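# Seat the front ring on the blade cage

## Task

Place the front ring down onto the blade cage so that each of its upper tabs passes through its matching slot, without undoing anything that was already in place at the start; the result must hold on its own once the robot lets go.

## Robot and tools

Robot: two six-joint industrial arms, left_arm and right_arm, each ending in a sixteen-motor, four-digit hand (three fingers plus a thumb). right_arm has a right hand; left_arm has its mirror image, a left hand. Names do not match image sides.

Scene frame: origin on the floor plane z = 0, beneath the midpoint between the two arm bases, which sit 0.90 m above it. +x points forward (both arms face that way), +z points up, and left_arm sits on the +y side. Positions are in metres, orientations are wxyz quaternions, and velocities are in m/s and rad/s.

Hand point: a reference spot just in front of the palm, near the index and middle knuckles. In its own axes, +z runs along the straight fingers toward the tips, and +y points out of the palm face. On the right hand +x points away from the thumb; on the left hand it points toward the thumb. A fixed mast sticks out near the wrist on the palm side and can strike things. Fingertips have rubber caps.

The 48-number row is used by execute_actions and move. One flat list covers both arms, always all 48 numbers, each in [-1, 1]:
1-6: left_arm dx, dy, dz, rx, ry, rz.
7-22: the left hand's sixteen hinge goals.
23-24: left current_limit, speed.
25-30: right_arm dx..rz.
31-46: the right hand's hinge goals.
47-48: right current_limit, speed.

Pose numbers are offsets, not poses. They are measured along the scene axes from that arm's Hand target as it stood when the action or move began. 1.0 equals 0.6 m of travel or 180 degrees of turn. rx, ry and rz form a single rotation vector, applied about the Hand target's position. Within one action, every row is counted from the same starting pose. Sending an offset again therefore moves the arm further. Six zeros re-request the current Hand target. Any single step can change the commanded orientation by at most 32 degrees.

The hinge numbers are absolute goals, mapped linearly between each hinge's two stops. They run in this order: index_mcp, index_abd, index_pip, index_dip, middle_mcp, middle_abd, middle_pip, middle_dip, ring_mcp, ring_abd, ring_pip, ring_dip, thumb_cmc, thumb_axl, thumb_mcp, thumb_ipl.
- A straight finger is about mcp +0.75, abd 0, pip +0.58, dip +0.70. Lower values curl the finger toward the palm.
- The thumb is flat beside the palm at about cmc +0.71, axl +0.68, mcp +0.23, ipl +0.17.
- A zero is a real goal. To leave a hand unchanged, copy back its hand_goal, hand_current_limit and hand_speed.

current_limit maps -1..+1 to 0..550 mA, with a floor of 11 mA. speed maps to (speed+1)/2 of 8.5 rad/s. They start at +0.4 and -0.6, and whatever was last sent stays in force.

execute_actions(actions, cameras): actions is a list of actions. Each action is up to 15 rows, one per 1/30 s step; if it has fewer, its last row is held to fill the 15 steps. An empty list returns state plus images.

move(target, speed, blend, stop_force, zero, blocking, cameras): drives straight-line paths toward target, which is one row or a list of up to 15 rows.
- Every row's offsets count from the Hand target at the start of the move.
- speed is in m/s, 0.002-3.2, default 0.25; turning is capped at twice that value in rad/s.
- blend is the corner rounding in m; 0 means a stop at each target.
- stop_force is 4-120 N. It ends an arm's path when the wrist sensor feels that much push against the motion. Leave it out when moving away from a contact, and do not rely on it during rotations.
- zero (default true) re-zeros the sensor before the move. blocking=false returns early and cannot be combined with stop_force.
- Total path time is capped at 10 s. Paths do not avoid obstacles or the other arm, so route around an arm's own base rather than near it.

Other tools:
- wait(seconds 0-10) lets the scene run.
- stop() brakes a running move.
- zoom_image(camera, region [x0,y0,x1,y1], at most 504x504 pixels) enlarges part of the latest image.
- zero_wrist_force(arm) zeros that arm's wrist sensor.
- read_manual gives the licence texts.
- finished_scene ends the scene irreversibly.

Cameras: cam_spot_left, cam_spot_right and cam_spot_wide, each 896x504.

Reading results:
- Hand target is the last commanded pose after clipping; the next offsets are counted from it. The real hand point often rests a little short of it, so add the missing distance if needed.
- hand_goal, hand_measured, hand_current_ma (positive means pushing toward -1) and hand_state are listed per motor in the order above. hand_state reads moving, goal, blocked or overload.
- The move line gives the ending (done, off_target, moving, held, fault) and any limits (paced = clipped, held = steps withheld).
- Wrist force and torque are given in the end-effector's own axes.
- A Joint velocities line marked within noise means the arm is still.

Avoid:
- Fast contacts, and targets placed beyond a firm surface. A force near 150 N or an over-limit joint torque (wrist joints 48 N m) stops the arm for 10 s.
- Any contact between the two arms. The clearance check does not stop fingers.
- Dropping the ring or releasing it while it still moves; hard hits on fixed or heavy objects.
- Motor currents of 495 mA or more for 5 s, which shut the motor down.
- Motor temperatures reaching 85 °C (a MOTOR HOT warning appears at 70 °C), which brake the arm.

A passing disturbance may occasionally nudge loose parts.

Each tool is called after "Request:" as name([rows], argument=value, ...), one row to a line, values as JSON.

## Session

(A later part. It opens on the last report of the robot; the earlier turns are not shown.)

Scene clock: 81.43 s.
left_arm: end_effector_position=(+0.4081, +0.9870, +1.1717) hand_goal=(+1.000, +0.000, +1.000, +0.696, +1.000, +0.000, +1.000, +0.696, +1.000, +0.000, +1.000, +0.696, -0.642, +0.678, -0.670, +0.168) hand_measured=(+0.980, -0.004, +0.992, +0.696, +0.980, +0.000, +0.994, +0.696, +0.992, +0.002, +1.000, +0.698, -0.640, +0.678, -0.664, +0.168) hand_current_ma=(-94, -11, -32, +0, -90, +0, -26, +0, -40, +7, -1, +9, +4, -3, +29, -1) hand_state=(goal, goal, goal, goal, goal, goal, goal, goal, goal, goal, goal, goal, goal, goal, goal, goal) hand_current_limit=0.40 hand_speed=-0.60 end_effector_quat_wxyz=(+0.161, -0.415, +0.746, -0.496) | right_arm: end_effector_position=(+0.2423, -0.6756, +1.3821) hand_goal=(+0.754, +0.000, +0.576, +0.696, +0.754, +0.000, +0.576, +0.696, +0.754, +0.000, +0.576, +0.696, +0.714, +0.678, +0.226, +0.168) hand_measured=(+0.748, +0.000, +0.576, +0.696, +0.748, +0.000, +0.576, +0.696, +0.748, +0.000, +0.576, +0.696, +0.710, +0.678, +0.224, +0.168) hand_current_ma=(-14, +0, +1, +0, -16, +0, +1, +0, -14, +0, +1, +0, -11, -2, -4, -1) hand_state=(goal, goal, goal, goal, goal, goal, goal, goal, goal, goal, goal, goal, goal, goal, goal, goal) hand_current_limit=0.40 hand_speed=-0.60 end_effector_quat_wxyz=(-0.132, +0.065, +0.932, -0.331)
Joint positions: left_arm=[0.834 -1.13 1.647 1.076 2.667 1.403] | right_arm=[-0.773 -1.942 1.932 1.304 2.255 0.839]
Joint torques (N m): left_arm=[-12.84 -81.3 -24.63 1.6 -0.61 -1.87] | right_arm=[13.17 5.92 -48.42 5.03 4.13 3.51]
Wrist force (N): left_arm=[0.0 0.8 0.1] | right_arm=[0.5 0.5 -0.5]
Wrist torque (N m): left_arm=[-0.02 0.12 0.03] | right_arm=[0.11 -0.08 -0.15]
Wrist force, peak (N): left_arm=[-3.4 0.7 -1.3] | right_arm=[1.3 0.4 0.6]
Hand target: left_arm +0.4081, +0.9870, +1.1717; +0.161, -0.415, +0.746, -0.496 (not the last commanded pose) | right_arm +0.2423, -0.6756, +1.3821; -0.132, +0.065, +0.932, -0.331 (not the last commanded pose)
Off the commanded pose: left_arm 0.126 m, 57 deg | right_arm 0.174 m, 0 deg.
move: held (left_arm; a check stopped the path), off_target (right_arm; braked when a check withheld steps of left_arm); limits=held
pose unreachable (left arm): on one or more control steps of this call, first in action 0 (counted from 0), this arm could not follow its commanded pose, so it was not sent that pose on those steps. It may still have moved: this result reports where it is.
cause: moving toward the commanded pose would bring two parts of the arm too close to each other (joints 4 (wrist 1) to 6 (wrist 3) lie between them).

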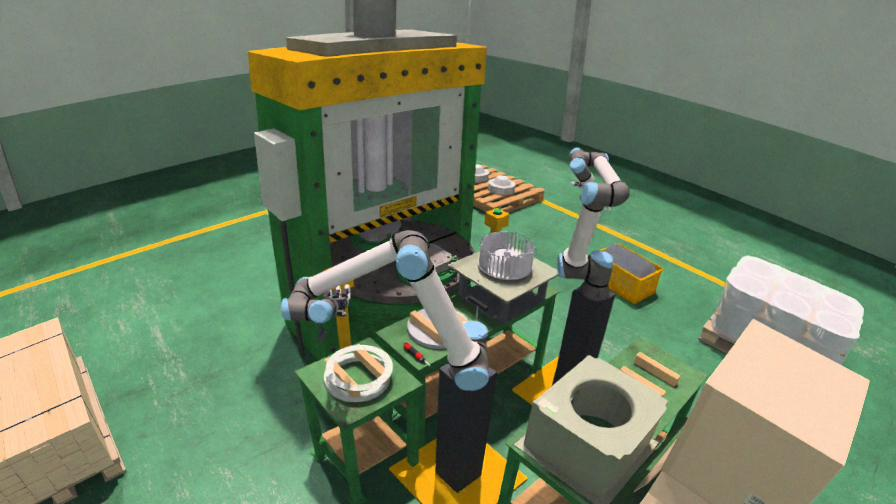

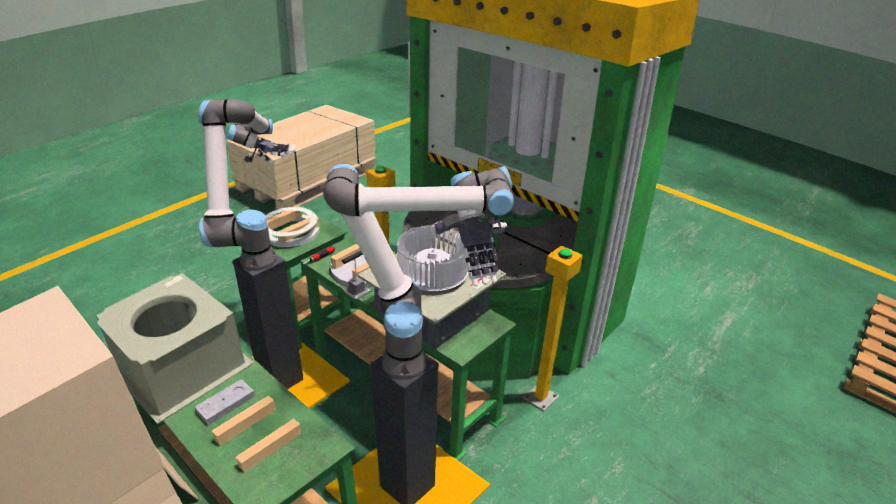

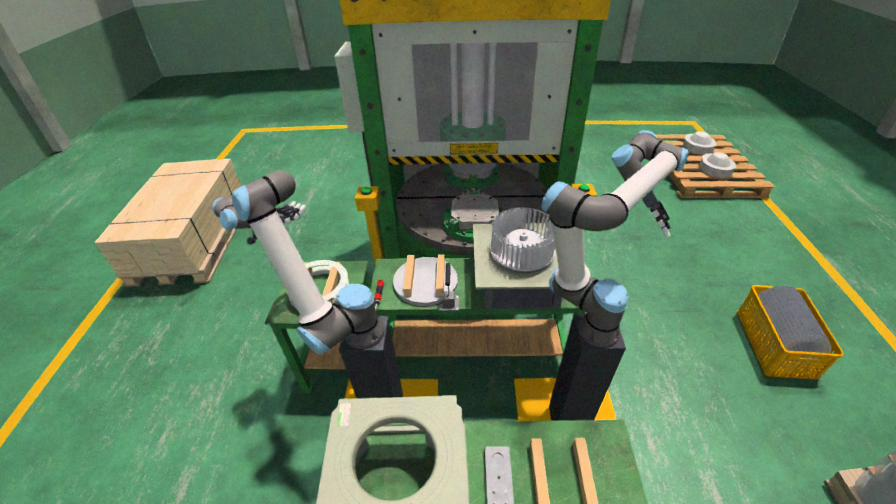

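Request:
move(target=[0, 0, 0, 0,0,0, 0.74,0,-0.825,0.754,0.74,0,-0.825,0.754,0.74,0,-0.825,0.754,-0.714,0.678,0.281,-0.157,0.4,-0.6, 0,0,0,0,0,0, 0.74,0,-0.825,0.754,0.74,0,-0.825,0.754,0.74,0,-0.825,0.754,-0.714,0.678,0.281,-0.157,0.4,-0.6])

Request:
move(target=[0.0325, 0.18, -0.34, 0.0373,-0.0449,-0.2903, 0.74,0,-0.825,0.754,0.74,0,-0.825,0.754,0.74,0,-0.825,0.754,-0.714,0.678,0.281,-0.157,0.4,-0.6, 0,0,0,0,0,0, 0.74,0,-0.825,0.754,0.74,0,-0.825,0.754,0.74,0,-0.825,0.754,-0.714,0.678,0.281,-0.157,0.4,-0.6], cameras=["cam_spot_left","cam_spot_right"], speed=0.2)

Scene clock: 88.27 s.
left_arm: end_effector_position=(+0.4081, +0.9870, +1.1717) hand_goal=(+0.740, +0.000, -0.824, +0.754, +0.740, +0.000, -0.824, +0.754, +0.740, +0.000, -0.824, +0.754, -0.714, +0.678, +0.282, -0.156) hand_measured=(+0.732, -0.004, -0.818, +0.752, +0.732, +0.000, -0.820, +0.752, +0.734, +0.002, -0.818, +0.752, -0.712, +0.678, +0.278, -0.154) hand_current_ma=(-33, -11, +24, -11, -32, +0, +20, -10, -31, +7, +22, -9, +9, -3, -27, +11) hand_state=(goal, goal, goal, goal, goal, goal, goal, goal, goal, goal, goal, goal, goal, goal, goal, goal) hand_current_limit=0.40 hand_speed=-0.60 end_effector_quat_wxyz=(+0.161, -0.415, +0.746, -0.496) | right_arm: end_effector_position=(+0.2423, -0.6756, +1.3821) hand_goal=(+0.740, +0.000, -0.824, +0.754, +0.740, +0.000, -0.824, +0.754, +0.740, +0.000, -0.824, +0.754, -0.714, +0.678, +0.282, -0.156) hand_measured=(+0.736, +0.000, -0.818, +0.752, +0.736, +0.000, -0.818, +0.752, +0.736, +0.000, -0.818, +0.752, -0.706, +0.678, +0.272, -0.154) hand_current_ma=(-11, +0, +16, -5, -12, +0, +16, -5, -10, +0, +16, -5, +20, -2, -35, +4) hand_state=(goal, goal, goal, goal, goal, goal, goal, goal, goal, goal, goal, goal, goal, goal, goal, goal) hand_current_limit=0.40 hand_speed=-0.60 end_effector_quat_wxyz=(-0.132, +0.065, +0.932, -0.331)
Joint positions: left_arm=[0.834 -1.13 1.647 1.075 2.667 1.402] | right_arm=[-0.772 -1.942 1.932 1.304 2.255 0.839]
Joint torques (N m): left_arm=[-16.2 -84.51 -27.52 1.71 1.69 -2.07] | right_arm=[13.57 4.65 -47.17 4.96 3.69 3.13]
Wrist force (N): left_arm=[-0.2 0.8 0.1] | right_arm=[0.5 0.2 -0.2]
Wrist torque (N m): left_arm=[0.09 0.15 0.03] | right_arm=[0.14 -0.12 -0.09]
Wrist force, peak (N): left_arm=[-0.1 1.2 0.2] | right_arm=[0.8 0.4 -0.8]
Hand target: left_arm +0.4081, +0.9870, +1.1717; +0.161, -0.415, +0.746, -0.496 | right_arm +0.2423, -0.6756, +1.3821; -0.132, +0.065, +0.932, -0.331
Off the commanded pose: left_arm 0.000 m, 0 deg | right_arm 0.000 m, 0 deg.
move: done

Scene clock: 89.63 s.
left_arm: end_effector_position=(+0.4113, +1.0042, +1.1383) hand_goal=(+0.740, +0.000, -0.824, +0.754, +0.740, +0.000, -0.824, +0.754, +0.740, +0.000, -0.824, +0.754, -0.714, +0.678, +0.282, -0.156) hand_measured=(+0.732, -0.004, -0.818, +0.752, +0.732, +0.000, -0.820, +0.752, +0.734, +0.002, -0.818, +0.752, -0.712, +0.678, +0.278, -0.154) hand_current_ma=(-33, -11, +23, -10, -32, +0, +19, -10, -31, +7, +22, -9, +7, -3, -26, +11) hand_state=(goal, goal, goal, goal, goal, goal, goal, goal, goal, goal, goal, goal, goal, goal, goal, goal) hand_current_limit=0.40 hand_speed=-0.60 end_effector_quat_wxyz=(+0.140, -0.357, +0.776, -0.501) | right_arm: end_effector_position=(+0.2423, -0.6756, +1.3821) hand_goal=(+0.740, +0.000, -0.824, +0.754, +0.740, +0.000, -0.824, +0.754, +0.740, +0.000, -0.824, +0.754, -0.714, +0.678, +0.282, -0.156) hand_measured=(+0.736, +0.000, -0.818, +0.752, +0.736, +0.000, -0.818, +0.752, +0.736, +0.000, -0.818, +0.752, -0.706, +0.678, +0.272, -0.154) hand_current_ma=(-11, +0, +16, -5, -12, +0, +16, -5, -10, +0, +16, -5, +20, -2, -35, +4) hand_state=(goal, goal, goal, goal, goal, goal, goal, goal, goal, goal, goal, goal, goal, goal, goal, goal) hand_current_limit=0.40 hand_speed=-0.60 end_effector_quat_wxyz=(-0.132, +0.065, +0.932, -0.331)
Joint positions: left_arm=[0.838 -1.036 1.621 1.24 2.648 1.697] | right_arm=[-0.772 -1.942 1.932 1.304 2.255 0.839]
Joint torques (N m): left_arm=[-10.15 -90.86 -22.72 2.11 3.7 -2.21] | right_arm=[10.82 4.61 -45.2 4.67 3.44 2.94]
Wrist force (N): left_arm=[0.0 0.2 0.5] | right_arm=[0.9 0.3 -0.3]
Wrist torque (N m): left_arm=[0.02 0.08 0.09] | right_arm=[0.17 -0.16 -0.07]
Wrist force, peak (N): left_arm=[-2.1 3.4 1.0] | right_arm=[0.9 0.4 -0.8]
Hand target: left_arm +0.4114, +1.0041, +1.1383; +0.140, -0.358, +0.776, -0.501 (not the last commanded pose) | right_arm +0.2423, -0.6756, +1.3821; -0.132, +0.065, +0.932, -0.331
Off the commanded pose: left_arm 0.194 m, 45 deg | right_arm 0.000 m, 0 deg.
move: held (left_arm; a check stopped the path); limits=held
pose unreachable (left arm): on one or more control steps of this call, first in action 0 (counted from 0), this arm could not follow its commanded pose, so it was not sent that pose on those steps. It may still have moved: this result reports where it is.
cause: moving toward the commanded pose would bring two parts of the arm too close to each other (joints 4 (wrist 1) to 6 (wrist 3) lie between them).
Images, in order (width x height): cam_spot_left 896x504, cam_spot_right 896x504.

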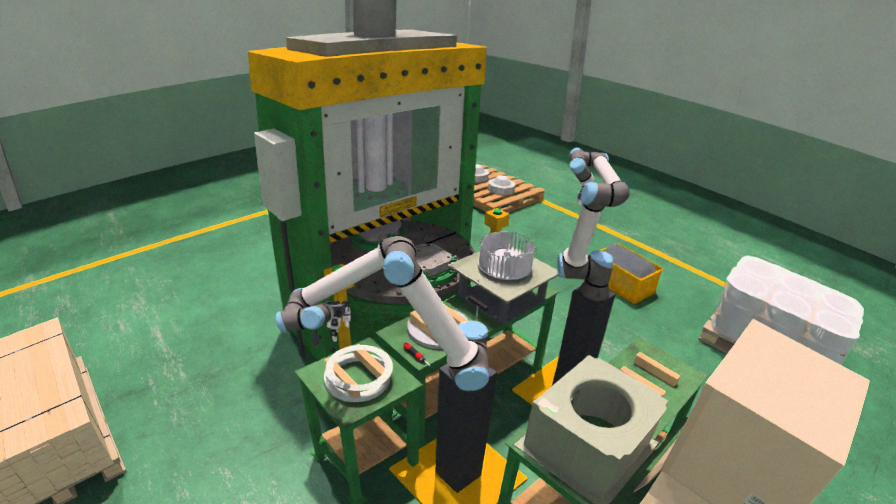

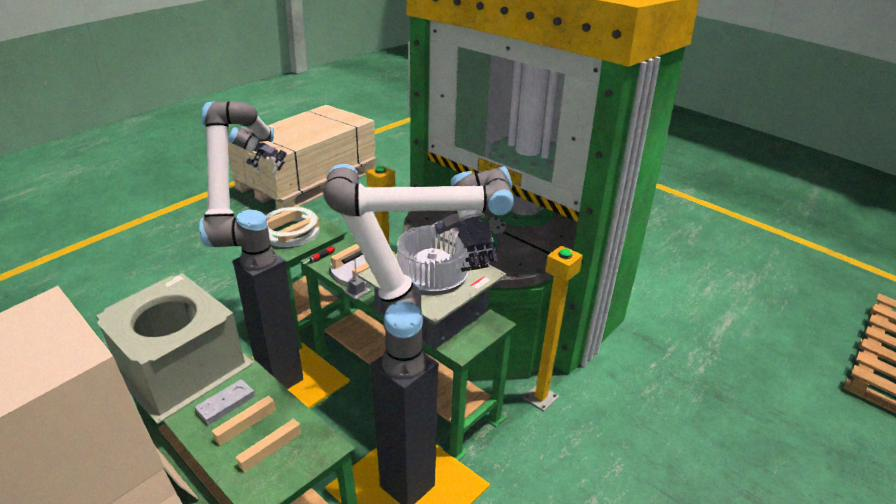

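Request:
move(target=[0.0735, 0.1257, -0.1, 0.047,0.0373,0.7494, 0.82,0,-0.825,0.754,0.82,0,-0.825,0.754,0.82,0,-0.825,0.754,-0.714,0.678,0.045,-0.157,0.4,-0.6, 0.35,0.5,0,-0.051,-0.1362,0.5711, 0.74,0,-0.825,0.754,0.74,0,-0.825,0.754,0.74,0,-0.825,0.754,-0.714,0.678,0.281,-0.157,0.4,-0.6], cameras=["all"], speed=0.25)

Scene clock: 97.87 s.
left_arm: end_effector_position=(+0.4555, +1.0796, +1.0783) hand_goal=(+0.820, +0.000, -0.824, +0.754, +0.820, +0.000, -0.824, +0.754, +0.820, +0.000, -0.824, +0.754, -0.714, +0.678, +0.046, -0.156) hand_measured=(+0.804, -0.004, -0.818, +0.752, +0.804, +0.000, -0.820, +0.752, +0.806, +0.002, -0.820, +0.752, -0.712, +0.678, +0.048, -0.154) hand_current_ma=(-74, -11, +22, -10, -72, +0, +18, -10, -69, +7, +20, -9, +7, -3, +7, +11) hand_state=(goal, goal, goal, goal, goal, goal, goal, goal, goal, goal, goal, goal, goal, goal, goal, goal) hand_current_limit=0.40 hand_speed=-0.60 end_effector_quat_wxyz=(-0.500, +0.866, -0.001, +0.001) | right_arm: end_effector_position=(+0.4523, -0.3756, +1.3821) hand_goal=(+0.740, +0.000, -0.824, +0.754, +0.740, +0.000, -0.824, +0.754, +0.740, +0.000, -0.824, +0.754, -0.714, +0.678, +0.282, -0.156) hand_measured=(+0.736, +0.000, -0.820, +0.752, +0.736, +0.000, -0.820, +0.752, +0.736, +0.000, -0.820, +0.752, -0.710, +0.678, +0.276, -0.154) hand_current_ma=(-11, +0, +13, -5, -12, +0, +12, -5, -10, +0, +12, -5, +11, -2, -24, +4) hand_state=(goal, goal, goal, goal, goal, goal, goal, goal, goal, goal, goal, goal, goal, goal, goal, goal) hand_current_limit=0.40 hand_speed=-0.60 end_effector_quat_wxyz=(-0.354, +0.612, -0.612, +0.354)
Joint positions: left_arm=[0.377 -1.293 1.908 0.385 0.635 -0.898] | right_arm=[-0.081 -1.977 1.909 0.593 1.501 -0.041]
Joint torques (N m): left_arm=[-14.36 -46.57 -39.14 5.51 -4.04 -2.21] | right_arm=[12.98 2.42 -51.42 -1.78 -2.33 -2.57]
Wrist force (N): left_arm=[-0.4 0.8 0.2] | right_arm=[0.6 0.2 0.3]
Wrist torque (N m): left_arm=[0.05 0.07 0.07] | right_arm=[0.07 -0.15 0.26]
Wrist force, peak (N): left_arm=[-0.1 1.4 0.7] | right_arm=[1.4 0.7 0.3]
Hand target: left_arm +0.4555, +1.0796, +1.0783; -0.500, +0.866, -0.001, +0.000 | right_arm +0.4523, -0.3756, +1.3821; -0.354, +0.612, -0.612, +0.354
Off the commanded pose: left_arm 0.000 m, 0 deg | right_arm 0.000 m, 0 deg.
move: done

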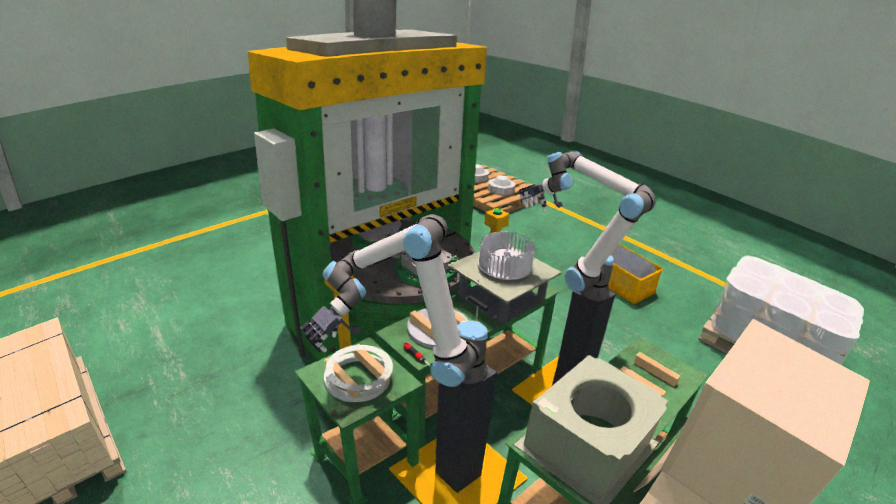

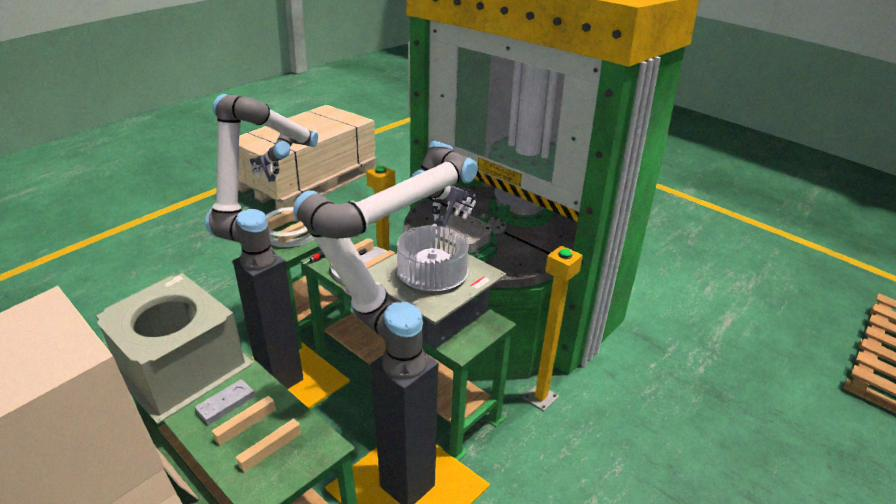

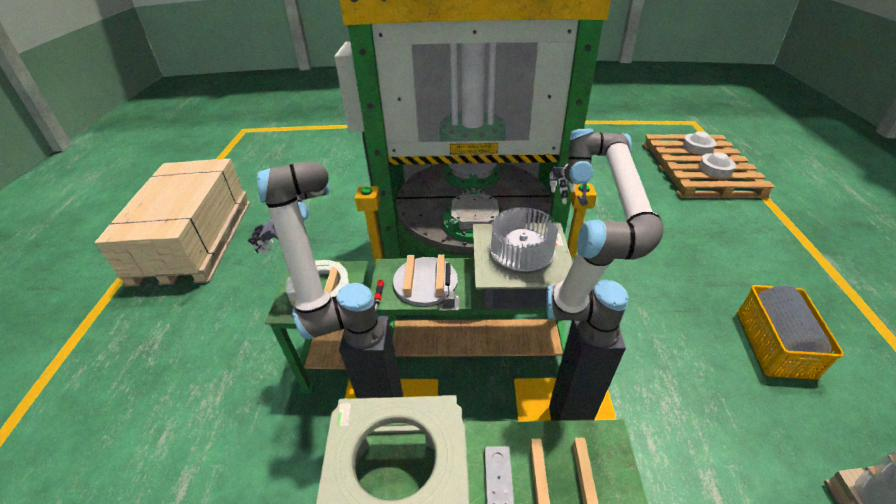

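Request:
move(target=[0, 0, -0.3, 0,0,0, 0.82,0,-0.825,0.754,0.82,0,-0.825,0.754,0.82,0,-0.825,0.754,-0.714,0.678,0.045,-0.157,0.4,-0.6, -0.09,0.96,-0.25,0,0,0.5, 0.74,0,-0.825,0.754,0.74,0,-0.825,0.754,0.74,0,-0.825,0.754,-0.714,0.678,0.281,-0.157,0.4,-0.6], cameras=["all"], speed=0.25)

Request:
zoom_image(camera="cam_spot_left", region=[300, 310, 400, 410])

Request:
zoom_image(camera="cam_spot_right", region=[240, 170, 330, 250])

Request:
zoom_image(camera="cam_spot_wide", region=[260, 235, 350, 315])

Scene clock: 102.20 s.
left_arm: end_effector_position=(+0.4555, +1.0795, +0.8983) hand_goal=(+0.820, +0.000, -0.824, +0.754, +0.820, +0.000, -0.824, +0.754, +0.820, +0.000, -0.824, +0.754, -0.714, +0.678, +0.046, -0.156) hand_measured=(+0.804, -0.004, -0.818, +0.752, +0.804, +0.000, -0.820, +0.752, +0.806, +0.002, -0.820, +0.752, -0.712, +0.678, +0.048, -0.154) hand_current_ma=(-74, -11, +22, -10, -71, +0, +18, -10, -69, +7, +20, -9, +7, -3, +7, +11) hand_state=(goal, goal, goal, goal, goal, goal, goal, goal, goal, goal, goal, goal, goal, goal, goal, goal) hand_current_limit=0.40 hand_speed=-0.60 end_effector_quat_wxyz=(-0.500, +0.866, -0.001, +0.000) | right_arm: end_effector_position=(+0.3983, +0.2003, +1.2321) hand_goal=(+0.740, +0.000, -0.824, +0.754, +0.740, +0.000, -0.824, +0.754, +0.740, +0.000, -0.824, +0.754, -0.714, +0.678, +0.282, -0.156) hand_measured=(+0.736, +0.000, -0.820, +0.752, +0.736, +0.000, -0.820, +0.752, +0.736, +0.000, -0.820, +0.752, -0.710, +0.678, +0.276, -0.154) hand_current_ma=(-11, +0, +12, -5, -12, +0, +12, -5, -10, +0, +12, -5, +9, -2, -24, +4) hand_state=(goal, goal, goal, goal, goal, goal, goal, goal, goal, goal, goal, goal, goal, goal, goal, goal) hand_current_limit=0.40 hand_speed=-0.60 end_effector_quat_wxyz=(-0.500, +0.866, +0.000, +0.000)
Joint positions: left_arm=[0.377 -1.071 2.002 0.07 0.635 -0.899] | right_arm=[0.697 -1.205 1.444 0.493 0.845 -0.538]
Joint torques (N m): left_arm=[11.75 -50.92 -14.68 0.07 -1.03 2.46] | right_arm=[11.48 -59.29 -49.48 3.12 -3.07 -2.87]
Wrist force (N): left_arm=[0.5 0.7 0.1] | right_arm=[0.8 0.0 0.5]
Wrist torque (N m): left_arm=[0.08 -0.04 0.15] | right_arm=[0.00 -0.08 0.22]
Wrist force, peak (N): left_arm=[0.4 1.0 0.7] | right_arm=[1.9 0.3 0.3]
Hand target: left_arm +0.4555, +1.0796, +0.8983; -0.500, +0.866, -0.001, +0.000 | right_arm +0.3983, +0.2004, +1.2321; -0.500, +0.866, +0.000, +0.000
Off the commanded pose: left_arm 0.000 m, 0 deg | right_arm 0.000 m, 0 deg.
move: done

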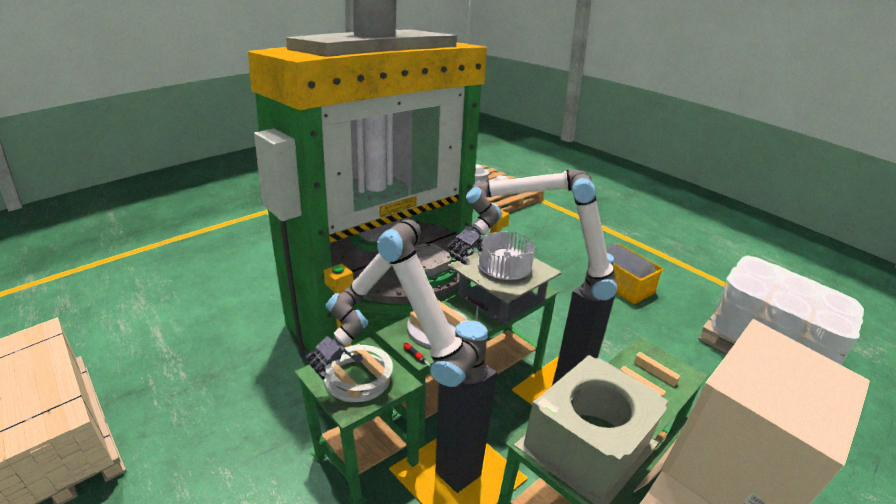

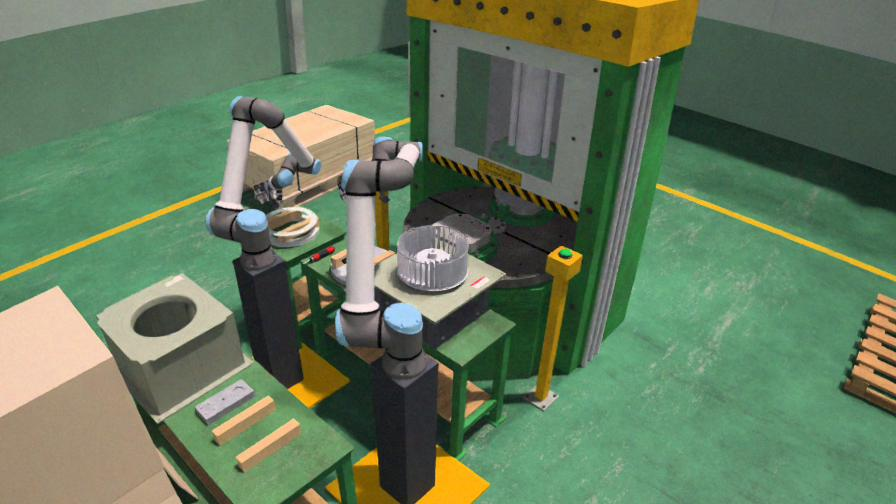

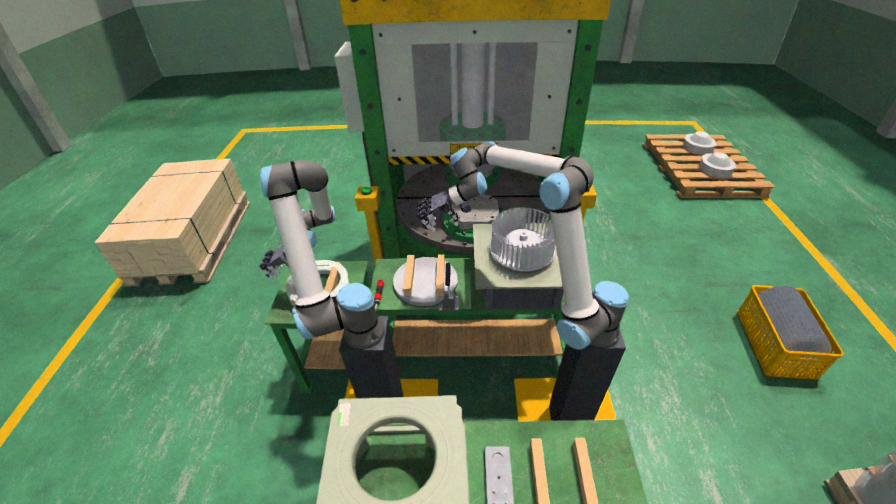

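Scaled by 5.040.

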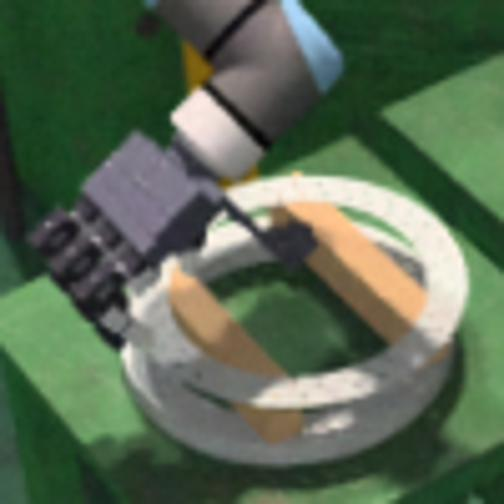

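Scaled by 5.600.

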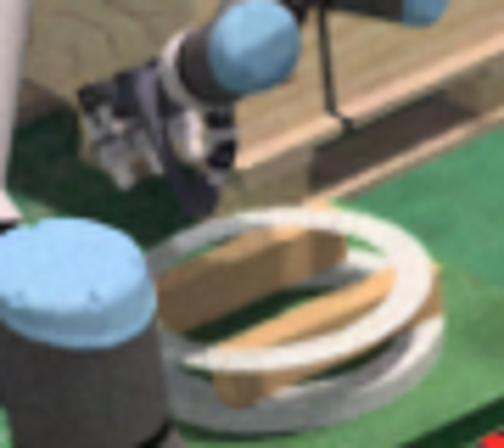

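Scaled by 5.600.

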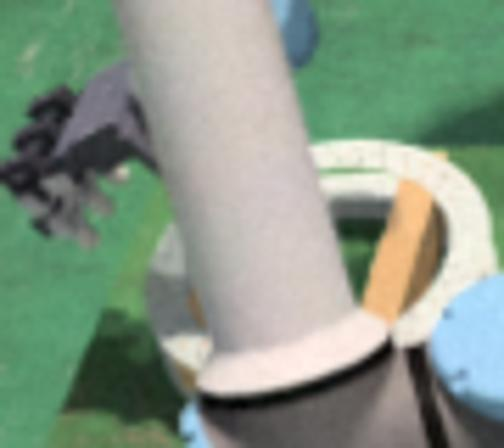

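Request:
move(target=[0, 0, -0.11, 0,0,0, 0.82,0,-0.825,0.754,0.82,0,-0.825,0.754,0.82,0,-0.825,0.754,-0.714,0.678,0.045,-0.157,0.4,-0.6, 0,0,0,0,0,0, 0.74,0,-0.825,0.754,0.74,0,-0.825,0.754,0.74,0,-0.825,0.754,-0.714,0.678,0.281,-0.157,0.4,-0.6], cameras=["all"], speed=0.1)

Request:
zoom_image(camera="cam_spot_left", region=[305, 330, 375, 400])

Request:
zoom_image(camera="cam_spot_right", region=[250, 185, 320, 245])

Request:
zoom_image(camera="cam_spot_wide", region=[260, 240, 330, 310])

Scene clock: 104.00 s.
left_arm: end_effector_position=(+0.4554, +1.0795, +0.8325) hand_goal=(+0.820, +0.000, -0.824, +0.754, +0.820, +0.000, -0.824, +0.754, +0.820, +0.000, -0.824, +0.754, -0.714, +0.678, +0.046, -0.156) hand_measured=(+0.804, -0.004, -0.818, +0.752, +0.804, +0.000, -0.820, +0.752, +0.806, +0.002, -0.820, +0.752, -0.712, +0.678, +0.048, -0.154) hand_current_ma=(-74, -11, +22, -10, -71, +0, +18, -10, -69, +7, +20, -9, +7, -3, +7, +11) hand_state=(goal, goal, goal, goal, goal, goal, goal, goal, goal, goal, goal, goal, goal, goal, goal, goal) hand_current_limit=0.40 hand_speed=-0.60 end_effector_quat_wxyz=(-0.500, +0.866, -0.001, +0.000) | right_arm: end_effector_position=(+0.3983, +0.2004, +1.2321) hand_goal=(+0.740, +0.000, -0.824, +0.754, +0.740, +0.000, -0.824, +0.754, +0.740, +0.000, -0.824, +0.754, -0.714, +0.678, +0.282, -0.156) hand_measured=(+0.736, +0.000, -0.820, +0.752, +0.736, +0.000, -0.820, +0.752, +0.736, +0.000, -0.820, +0.752, -0.710, +0.678, +0.276, -0.154) hand_current_ma=(-11, +0, +12, -5, -12, +0, +12, -5, -10, +0, +12, -5, +9, -2, -24, +4) hand_state=(goal, goal, goal, goal, goal, goal, goal, goal, goal, goal, goal, goal, goal, goal, goal, goal) hand_current_limit=0.40 hand_speed=-0.60 end_effector_quat_wxyz=(-0.500, +0.866, +0.000, +0.000)
Joint positions: left_arm=[0.377 -0.972 2.012 -0.039 0.635 -0.899] | right_arm=[0.697 -1.205 1.443 0.493 0.844 -0.538]
Joint torques (N m): left_arm=[14.7 -57.22 -26.43 0.78 -0.13 2.43] | right_arm=[12.99 -60.16 -49.63 3.35 -3.18 -2.8]
Wrist force (N): left_arm=[0.4 0.4 0.2] | right_arm=[1.1 0.1 0.4]
Wrist torque (N m): left_arm=[0.03 -0.02 0.09] | right_arm=[0.02 -0.13 0.25]
Wrist force, peak (N): left_arm=[0.0 1.4 0.8] | right_arm=[1.3 0.3 0.6]
Hand target: left_arm +0.4555, +1.0796, +0.8323; -0.500, +0.866, -0.001, +0.000 | right_arm +0.3983, +0.2004, +1.2321; -0.500, +0.866, +0.000, +0.000
Off the commanded pose: left_arm 0.000 m, 0 deg | right_arm 0.000 m, 0 deg.
move: done

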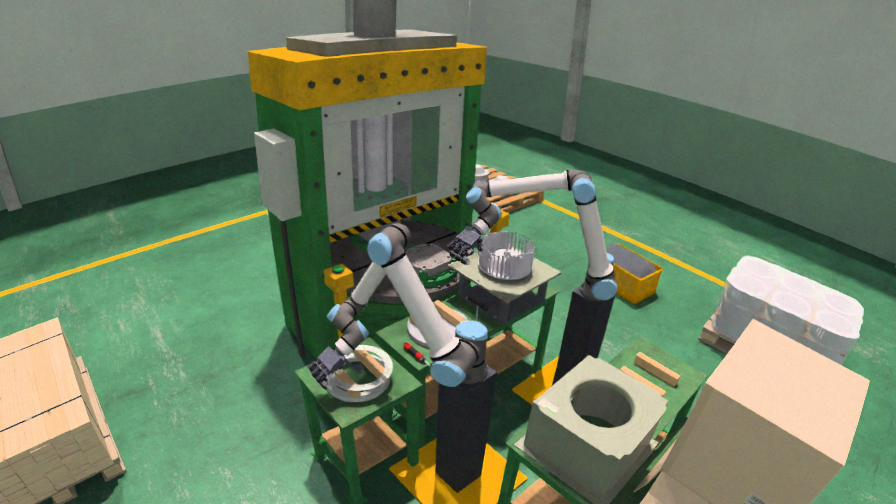

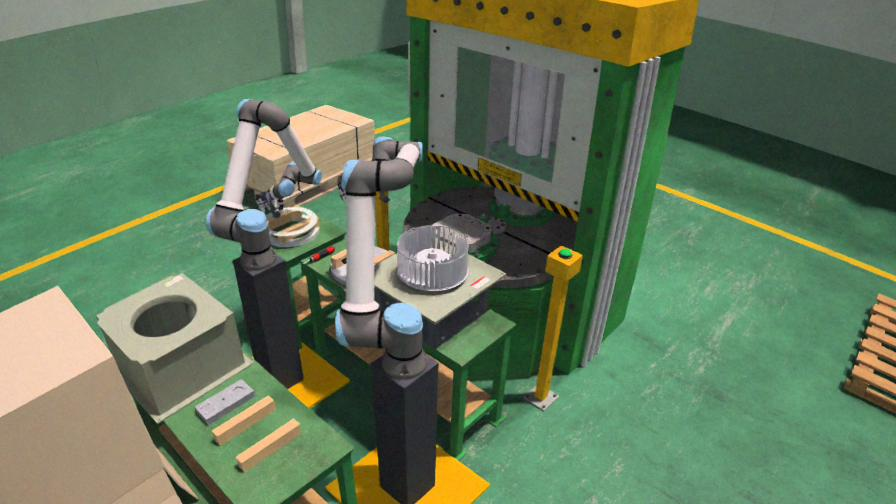

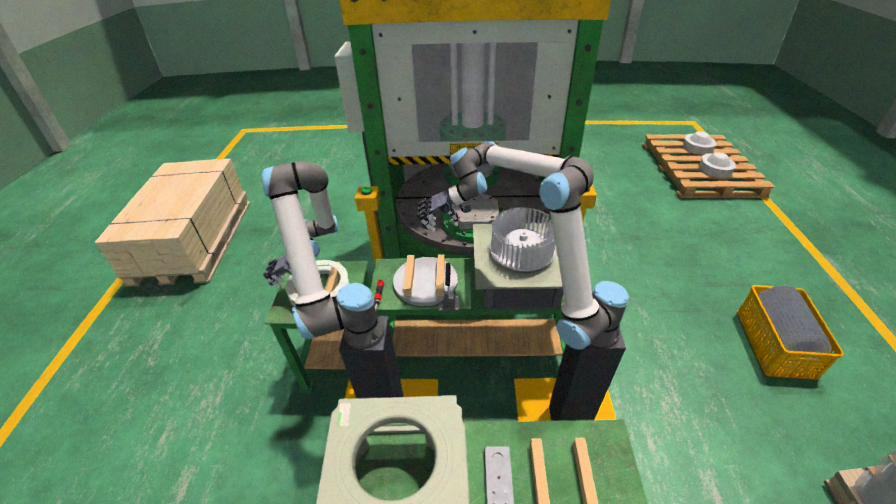

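Scaled by 7.200.

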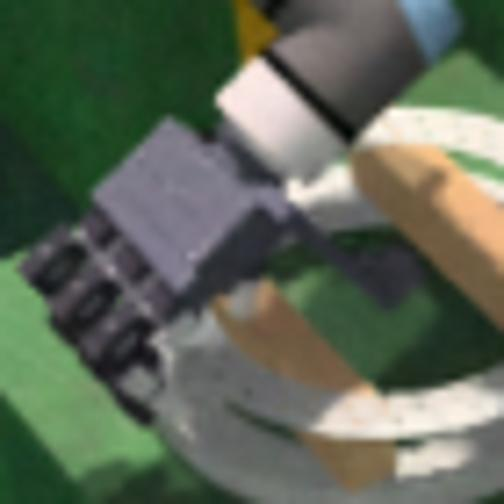

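Scaled by 7.200.

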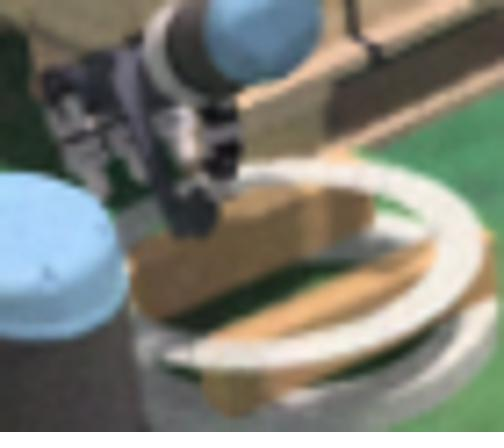

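Scaled by 7.200.

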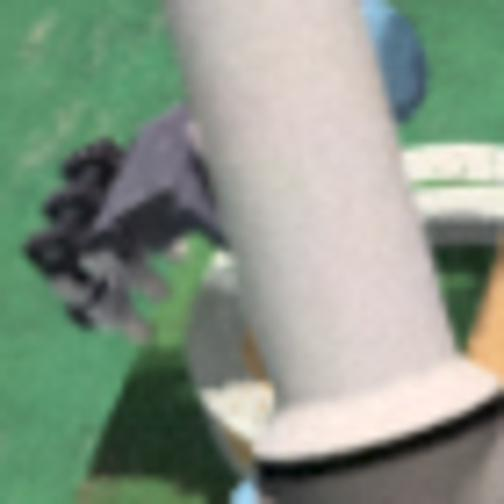

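Request:
move(target=[0, 0.004, -0.048, 0,0,0, 0.82,0,-0.825,0.754,0.82,0,-0.825,0.754,0.82,0,-0.825,0.754,-0.714,0.678,0.045,-0.157,0.4,-0.6, 0,0,0,0,0,0, 0.74,0,-0.825,0.754,0.74,0,-0.825,0.754,0.74,0,-0.825,0.754,-0.714,0.678,0.281,-0.157,0.4,-0.6], cameras=["cam_spot_right"], speed=0.02, stop_force=4)

Request:
zoom_image(camera="cam_spot_right", region=[250, 185, 320, 245])

Scene clock: 106.60 s.
left_arm: end_effector_position=(+0.4554, +1.0798, +0.8295) hand_goal=(+0.820, +0.000, -0.824, +0.754, +0.820, +0.000, -0.824, +0.754, +0.820, +0.000, -0.824, +0.754, -0.714, +0.678, +0.046, -0.156) hand_measured=(+0.804, -0.004, -0.818, +0.752, +0.804, +0.000, -0.820, +0.752, +0.806, +0.002, -0.820, +0.752, -0.714, +0.678, +0.052, -0.162) hand_current_ma=(-73, -11, +22, -10, -70, +0, +18, -10, -69, +7, +20, -9, +3, -3, +35, -34) hand_state=(goal, goal, goal, goal, goal, goal, goal, goal, goal, goal, goal, goal, goal, goal, goal, goal) hand_current_limit=0.40 hand_speed=-0.60 end_effector_quat_wxyz=(-0.500, +0.866, -0.001, +0.000) | right_arm: end_effector_position=(+0.3983, +0.2004, +1.2321) hand_goal=(+0.740, +0.000, -0.824, +0.754, +0.740, +0.000, -0.824, +0.754, +0.740, +0.000, -0.824, +0.754, -0.714, +0.678, +0.282, -0.156) hand_measured=(+0.736, +0.000, -0.820, +0.752, +0.736, +0.000, -0.820, +0.752, +0.736, +0.000, -0.820, +0.752, -0.710, +0.678, +0.276, -0.154) hand_current_ma=(-11, +0, +12, -5, -12, +0, +12, -5, -10, +0, +12, -5, +9, -2, -24, +4) hand_state=(goal, goal, goal, goal, goal, goal, goal, goal, goal, goal, goal, goal, goal, goal, goal, goal) hand_current_limit=0.40 hand_speed=-0.60 end_effector_quat_wxyz=(-0.500, +0.866, +0.000, +0.000)
Joint positions: left_arm=[0.377 -0.967 2.011 -0.044 0.635 -0.898] | right_arm=[0.697 -1.205 1.443 0.493 0.844 -0.538]
Joint torques (N m): left_arm=[-15.6 -82.84 -11.42 5.21 -2.47 -0.8] | right_arm=[13.84 -58.02 -48.98 3.2 -2.94 -2.62]
Wrist force (N): left_arm=[0.6 -1.0 -1.2] | right_arm=[0.8 0.0 0.7]
Wrist torque (N m): left_arm=[-0.05 0.00 0.01] | right_arm=[-0.02 -0.09 0.22]
Wrist force, peak (N): left_arm=[1.9 -9.7 -6.8] | right_arm=[1.3 0.1 0.7]
Hand target: left_arm +0.4555, +1.0798, +0.8295; -0.500, +0.866, -0.001, +0.000 (not the last commanded pose) | right_arm +0.3983, +0.2004, +1.2321; -0.500, +0.866, +0.000, +0.000
Off the commanded pose: left_arm 0.026 m, 0 deg | right_arm 0.000 m, 0 deg.
move: contact (left_arm)
Images, in order (width x height): cam_spot_right 896x504.

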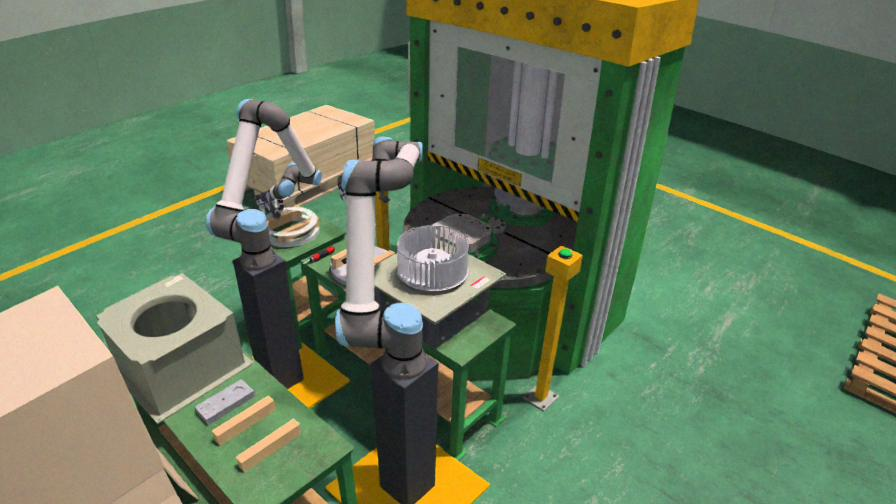

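Scaled by 7.200.

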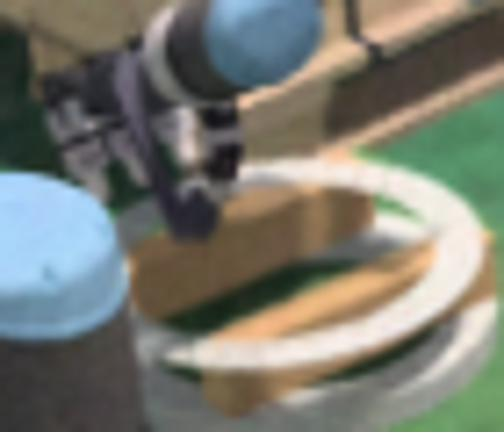

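Request:
move([
  [0, 0.0, 0.012, 0,0,0, 0.82,0,-0.825,0.754,0.82,0,-0.825,0.754,0.82,0,-0.825,0.754,-0.714,0.678,0.045,-0.157,0.4,-0.6, 0,0,0,0,0,0, 0.74,0,-0.825,0.754,0.74,0,-0.825,0.754,0.74,0,-0.825,0.754,-0.714,0.678,0.281,-0.157,0.4,-0.6],
  [0, 0.010, 0.012, 0,0,0, 0.82,0,-0.825,0.754,0.82,0,-0.825,0.754,0.82,0,-0.825,0.754,-0.714,0.678,0.045,-0.157,0.4,-0.6, 0,0,0,0,0,0, 0.74,0,-0.825,0.754,0.74,0,-0.825,0.754,0.74,0,-0.825,0.754,-0.714,0.678,0.281,-0.157,0.4,-0.6],
], speed=0.03)

Request:
move(target=[0, 0, -0.055, 0,0,0, 0.82,0,-0.825,0.754,0.82,0,-0.825,0.754,0.82,0,-0.825,0.754,-0.714,0.678,0.045,-0.157,0.4,-0.6, 0,0,0,0,0,0, 0.74,0,-0.825,0.754,0.74,0,-0.825,0.754,0.74,0,-0.825,0.754,-0.714,0.678,0.281,-0.157,0.4,-0.6], speed=0.02, stop_force=4)

Scene clock: 109.43 s.
left_arm: end_effector_position=(+0.4555, +1.0856, +0.8367) hand_goal=(+0.820, +0.000, -0.824, +0.754, +0.820, +0.000, -0.824, +0.754, +0.820, +0.000, -0.824, +0.754, -0.714, +0.678, +0.046, -0.156) hand_measured=(+0.804, -0.004, -0.818, +0.752, +0.804, +0.000, -0.820, +0.752, +0.806, +0.002, -0.820, +0.752, -0.714, +0.678, +0.048, -0.158) hand_current_ma=(-73, -11, +22, -10, -70, +0, +18, -10, -69, +7, +20, -9, +3, -3, +7, -9) hand_state=(goal, goal, goal, goal, goal, goal, goal, goal, goal, goal, goal, goal, goal, goal, goal, goal) hand_current_limit=0.40 hand_speed=-0.60 end_effector_quat_wxyz=(-0.500, +0.866, -0.001, +0.000) | right_arm: end_effector_position=(+0.3983, +0.2004, +1.2321) hand_goal=(+0.740, +0.000, -0.824, +0.754, +0.740, +0.000, -0.824, +0.754, +0.740, +0.000, -0.824, +0.754, -0.714, +0.678, +0.282, -0.156) hand_measured=(+0.736, +0.000, -0.820, +0.752, +0.736, +0.000, -0.820, +0.752, +0.736, +0.000, -0.820, +0.752, -0.710, +0.678, +0.276, -0.154) hand_current_ma=(-11, +0, +12, -5, -12, +0, +12, -5, -10, +0, +12, -5, +9, -2, -24, +4) hand_state=(goal, goal, goal, goal, goal, goal, goal, goal, goal, goal, goal, goal, goal, goal, goal, goal) hand_current_limit=0.40 hand_speed=-0.60 end_effector_quat_wxyz=(-0.500, +0.866, +0.000, +0.000)
Joint positions: left_arm=[0.387 -0.977 2.005 -0.038 0.641 -0.884] | right_arm=[0.697 -1.205 1.443 0.493 0.844 -0.538]
Joint torques (N m): left_arm=[14.12 -54.2 -25.92 0.53 1.04 2.14] | right_arm=[13.9 -59.62 -49.55 3.35 -3.18 -2.57]
Wrist force (N): left_arm=[0.2 0.7 -0.1] | right_arm=[1.2 0.0 0.7]
Wrist torque (N m): left_arm=[0.10 0.00 0.00] | right_arm=[-0.02 -0.14 0.25]
Wrist force, peak (N): left_arm=[0.6 -1.6 -0.9] | right_arm=[1.2 -0.2 0.6]
Hand target: left_arm +0.4555, +1.0858, +0.8367; -0.500, +0.866, -0.001, +0.000 | right_arm +0.3983, +0.2004, +1.2321; -0.500, +0.866, +0.000, +0.000
Off the commanded pose: left_arm 0.000 m, 0 deg | right_arm 0.000 m, 0 deg.
move: done

Scene clock: 111.23 s.
left_arm: end_effector_position=(+0.4555, +1.0858, +0.8288) hand_goal=(+0.820, +0.000, -0.824, +0.754, +0.820, +0.000, -0.824, +0.754, +0.820, +0.000, -0.824, +0.754, -0.714, +0.678, +0.046, -0.156) hand_measured=(+0.804, -0.004, -0.818, +0.752, +0.804, +0.000, -0.820, +0.752, +0.806, +0.002, -0.820, +0.752, -0.714, +0.678, +0.052, -0.164) hand_current_ma=(-72, -11, +22, -10, -70, +0, +18, -10, -68, +7, +20, -9, +2, -3, +28, -49) hand_state=(goal, goal, goal, goal, goal, goal, goal, goal, goal, goal, goal, goal, goal, goal, goal, goal) hand_current_limit=0.40 hand_speed=-0.60 end_effector_quat_wxyz=(-0.500, +0.866, -0.001, +0.000) | right_arm: end_effector_position=(+0.3983, +0.2004, +1.2321) hand_goal=(+0.740, +0.000, -0.824, +0.754, +0.740, +0.000, -0.824, +0.754, +0.740, +0.000, -0.824, +0.754, -0.714, +0.678, +0.282, -0.156) hand_measured=(+0.736, +0.000, -0.820, +0.752, +0.736, +0.000, -0.820, +0.752, +0.736, +0.000, -0.820, +0.752, -0.710, +0.678, +0.276, -0.154) hand_current_ma=(-11, +0, +12, -5, -12, +0, +12, -5, -10, +0, +12, -5, +9, -2, -24, +4) hand_state=(goal, goal, goal, goal, goal, goal, goal, goal, goal, goal, goal, goal, goal, goal, goal, goal) hand_current_limit=0.40 hand_speed=-0.60 end_effector_quat_wxyz=(-0.500, +0.866, +0.000, +0.000)
Joint positions: left_arm=[0.388 -0.965 2.005 -0.051 0.641 -0.884] | right_arm=[0.697 -1.205 1.443 0.493 0.844 -0.538]
Joint torques (N m): left_arm=[12.55 -81.79 -24.26 4.8 0.12 2.64] | right_arm=[14.09 -58.99 -49.26 3.22 -3.16 -2.58]
Wrist force (N): left_arm=[0.5 -1.9 -1.5] | right_arm=[0.8 0.0 0.5]
Wrist torque (N m): left_arm=[-0.12 0.01 0.00] | right_arm=[0.00 -0.09 0.23]
Wrist force, peak (N): left_arm=[1.4 -9.2 -5.4] | right_arm=[1.3 0.1 0.6]
Hand target: left_arm +0.4555, +1.0858, +0.8288; -0.500, +0.866, -0.001, +0.000 (not the last commanded pose) | right_arm +0.3983, +0.2004, +1.2321; -0.500, +0.866, +0.000, +0.000
Off the commanded pose: left_arm 0.025 m, 0 deg | right_arm 0.000 m, 0 deg.
move: contact (left_arm)

Request:
move([
  [0, 0.0, 0.012, 0,0,0, 0.82,0,-0.825,0.754,0.82,0,-0.825,0.754,0.82,0,-0.825,0.754,-0.714,0.678,0.045,-0.157,0.4,-0.6, 0,0,0,0,0,0, 0.74,0,-0.825,0.754,0.74,0,-0.825,0.754,0.74,0,-0.825,0.754,-0.714,0.678,0.281,-0.157,0.4,-0.6],
  [0, -0.043, 0.012, 0,0,0, 0.82,0,-0.825,0.754,0.82,0,-0.825,0.754,0.82,0,-0.825,0.754,-0.714,0.678,0.045,-0.157,0.4,-0.6, 0,0,0,0,0,0, 0.74,0,-0.825,0.754,0.74,0,-0.825,0.754,0.74,0,-0.825,0.754,-0.714,0.678,0.281,-0.157,0.4,-0.6],
], speed=0.05)

Request:
move(target=[0, 0, -0.055, 0,0,0, 0.82,0,-0.825,0.754,0.82,0,-0.825,0.754,0.82,0,-0.825,0.754,-0.714,0.678,0.045,-0.157,0.4,-0.6, 0,0,0,0,0,0, 0.74,0,-0.825,0.754,0.74,0,-0.825,0.754,0.74,0,-0.825,0.754,-0.714,0.678,0.281,-0.157,0.4,-0.6], speed=0.02, stop_force=4)

Scene clock: 113.53 s.
left_arm: end_effector_position=(+0.4555, +1.0601, +0.8360) hand_goal=(+0.820, +0.000, -0.824, +0.754, +0.820, +0.000, -0.824, +0.754, +0.820, +0.000, -0.824, +0.754, -0.714, +0.678, +0.046, -0.156) hand_measured=(+0.804, -0.004, -0.818, +0.752, +0.804, +0.000, -0.820, +0.752, +0.806, +0.002, -0.820, +0.752, -0.714, +0.678, +0.048, -0.158) hand_current_ma=(-72, -11, +22, -10, -70, +0, +18, -10, -68, +7, +20, -9, +2, -3, +7, -9) hand_state=(goal, goal, goal, goal, goal, goal, goal, goal, goal, goal, goal, goal, goal, goal, goal, goal) hand_current_limit=0.40 hand_speed=-0.60 end_effector_quat_wxyz=(-0.500, +0.866, -0.001, +0.000) | right_arm: end_effector_position=(+0.3983, +0.2004, +1.2321) hand_goal=(+0.740, +0.000, -0.824, +0.754, +0.740, +0.000, -0.824, +0.754, +0.740, +0.000, -0.824, +0.754, -0.714, +0.678, +0.282, -0.156) hand_measured=(+0.736, +0.000, -0.820, +0.752, +0.736, +0.000, -0.820, +0.752, +0.736, +0.000, -0.820, +0.752, -0.710, +0.678, +0.276, -0.154) hand_current_ma=(-11, +0, +12, -5, -12, +0, +12, -5, -10, +0, +12, -5, +9, -2, -24, +4) hand_state=(goal, goal, goal, goal, goal, goal, goal, goal, goal, goal, goal, goal, goal, goal, goal, goal) hand_current_limit=0.40 hand_speed=-0.60 end_effector_quat_wxyz=(-0.500, +0.866, +0.000, +0.000)
Joint positions: left_arm=[0.342 -0.98 2.032 -0.01 0.617 -0.949] | right_arm=[0.697 -1.205 1.443 0.493 0.844 -0.538]
Joint torques (N m): left_arm=[-17.05 -81.95 -8.99 5.24 -3.31 -1.85] | right_arm=[12.32 -58.15 -49.25 3.38 -2.99 -2.55]
Wrist force (N): left_arm=[-0.2 0.6 0.5] | right_arm=[0.9 0.4 0.7]
Wrist torque (N m): left_arm=[0.05 0.07 0.05] | right_arm=[0.03 -0.10 0.24]
Wrist force, peak (N): left_arm=[0.7 -2.2 -1.1] | right_arm=[1.4 0.1 0.6]
Hand target: left_arm +0.4555, +1.0600, +0.8360; -0.500, +0.866, -0.001, +0.000 | right_arm +0.3983, +0.2004, +1.2321; -0.500, +0.866, +0.000, +0.000
Off the commanded pose: left_arm 0.000 m, 0 deg | right_arm 0.000 m, 0 deg.
move: done

Scene clock: 115.10 s.
left_arm: end_effector_position=(+0.4555, +1.0600, +0.8295) hand_goal=(+0.820, +0.000, -0.824, +0.754, +0.820, +0.000, -0.824, +0.754, +0.820, +0.000, -0.824, +0.754, -0.714, +0.678, +0.046, -0.156) hand_measured=(+0.804, -0.004, -0.818, +0.752, +0.814, +0.000, -0.820, +0.752, +0.806, +0.002, -0.820, +0.752, -0.714, +0.678, +0.050, -0.162) hand_current_ma=(-72, -11, +22, -10, -29, +0, +18, -6, -67, +7, +20, -9, +1, -3, +20, -35) hand_state=(goal, goal, goal, goal, goal, goal, goal, goal, goal, goal, goal, goal, goal, goal, goal, goal) hand_current_limit=0.40 hand_speed=-0.60 end_effector_quat_wxyz=(-0.500, +0.866, +0.000, +0.000) | right_arm: end_effector_position=(+0.3983, +0.2004, +1.2321) hand_goal=(+0.740, +0.000, -0.824, +0.754, +0.740, +0.000, -0.824, +0.754, +0.740, +0.000, -0.824, +0.754, -0.714, +0.678, +0.282, -0.156) hand_measured=(+0.736, +0.000, -0.820, +0.752, +0.736, +0.000, -0.820, +0.752, +0.736, +0.000, -0.820, +0.752, -0.710, +0.678, +0.276, -0.154) hand_current_ma=(-11, +0, +12, -5, -12, +0, +12, -5, -10, +0, +12, -5, +9, -2, -24, +4) hand_state=(goal, goal, goal, goal, goal, goal, goal, goal, goal, goal, goal, goal, goal, goal, goal, goal) hand_current_limit=0.40 hand_speed=-0.60 end_effector_quat_wxyz=(-0.500, +0.866, +0.000, +0.000)
Joint positions: left_arm=[0.342 -0.97 2.032 -0.021 0.617 -0.95] | right_arm=[0.697 -1.205 1.443 0.493 0.844 -0.538]
Joint torques (N m): left_arm=[-1.56 -81.93 -11.69 5.44 0.39 0.72] | right_arm=[13.28 -59.12 -49.15 3.11 -3.12 -2.7]
Wrist force (N): left_arm=[0.1 -1.4 -0.5] | right_arm=[0.8 -0.2 0.5]
Wrist torque (N m): left_arm=[-0.14 0.06 0.07] | right_arm=[-0.03 -0.09 0.22]
Wrist force, peak (N): left_arm=[2.2 -10.5 -7.0] | right_arm=[1.0 0.2 0.9]
Hand target: left_arm +0.4555, +1.0600, +0.8295; -0.500, +0.866, +0.000, +0.000 (not the last commanded pose) | right_arm +0.3983, +0.2004, +1.2321; -0.500, +0.866, +0.000, +0.000
Off the commanded pose: left_arm 0.027 m, 0 deg | right_arm 0.000 m, 0 deg.
move: contact (left_arm)


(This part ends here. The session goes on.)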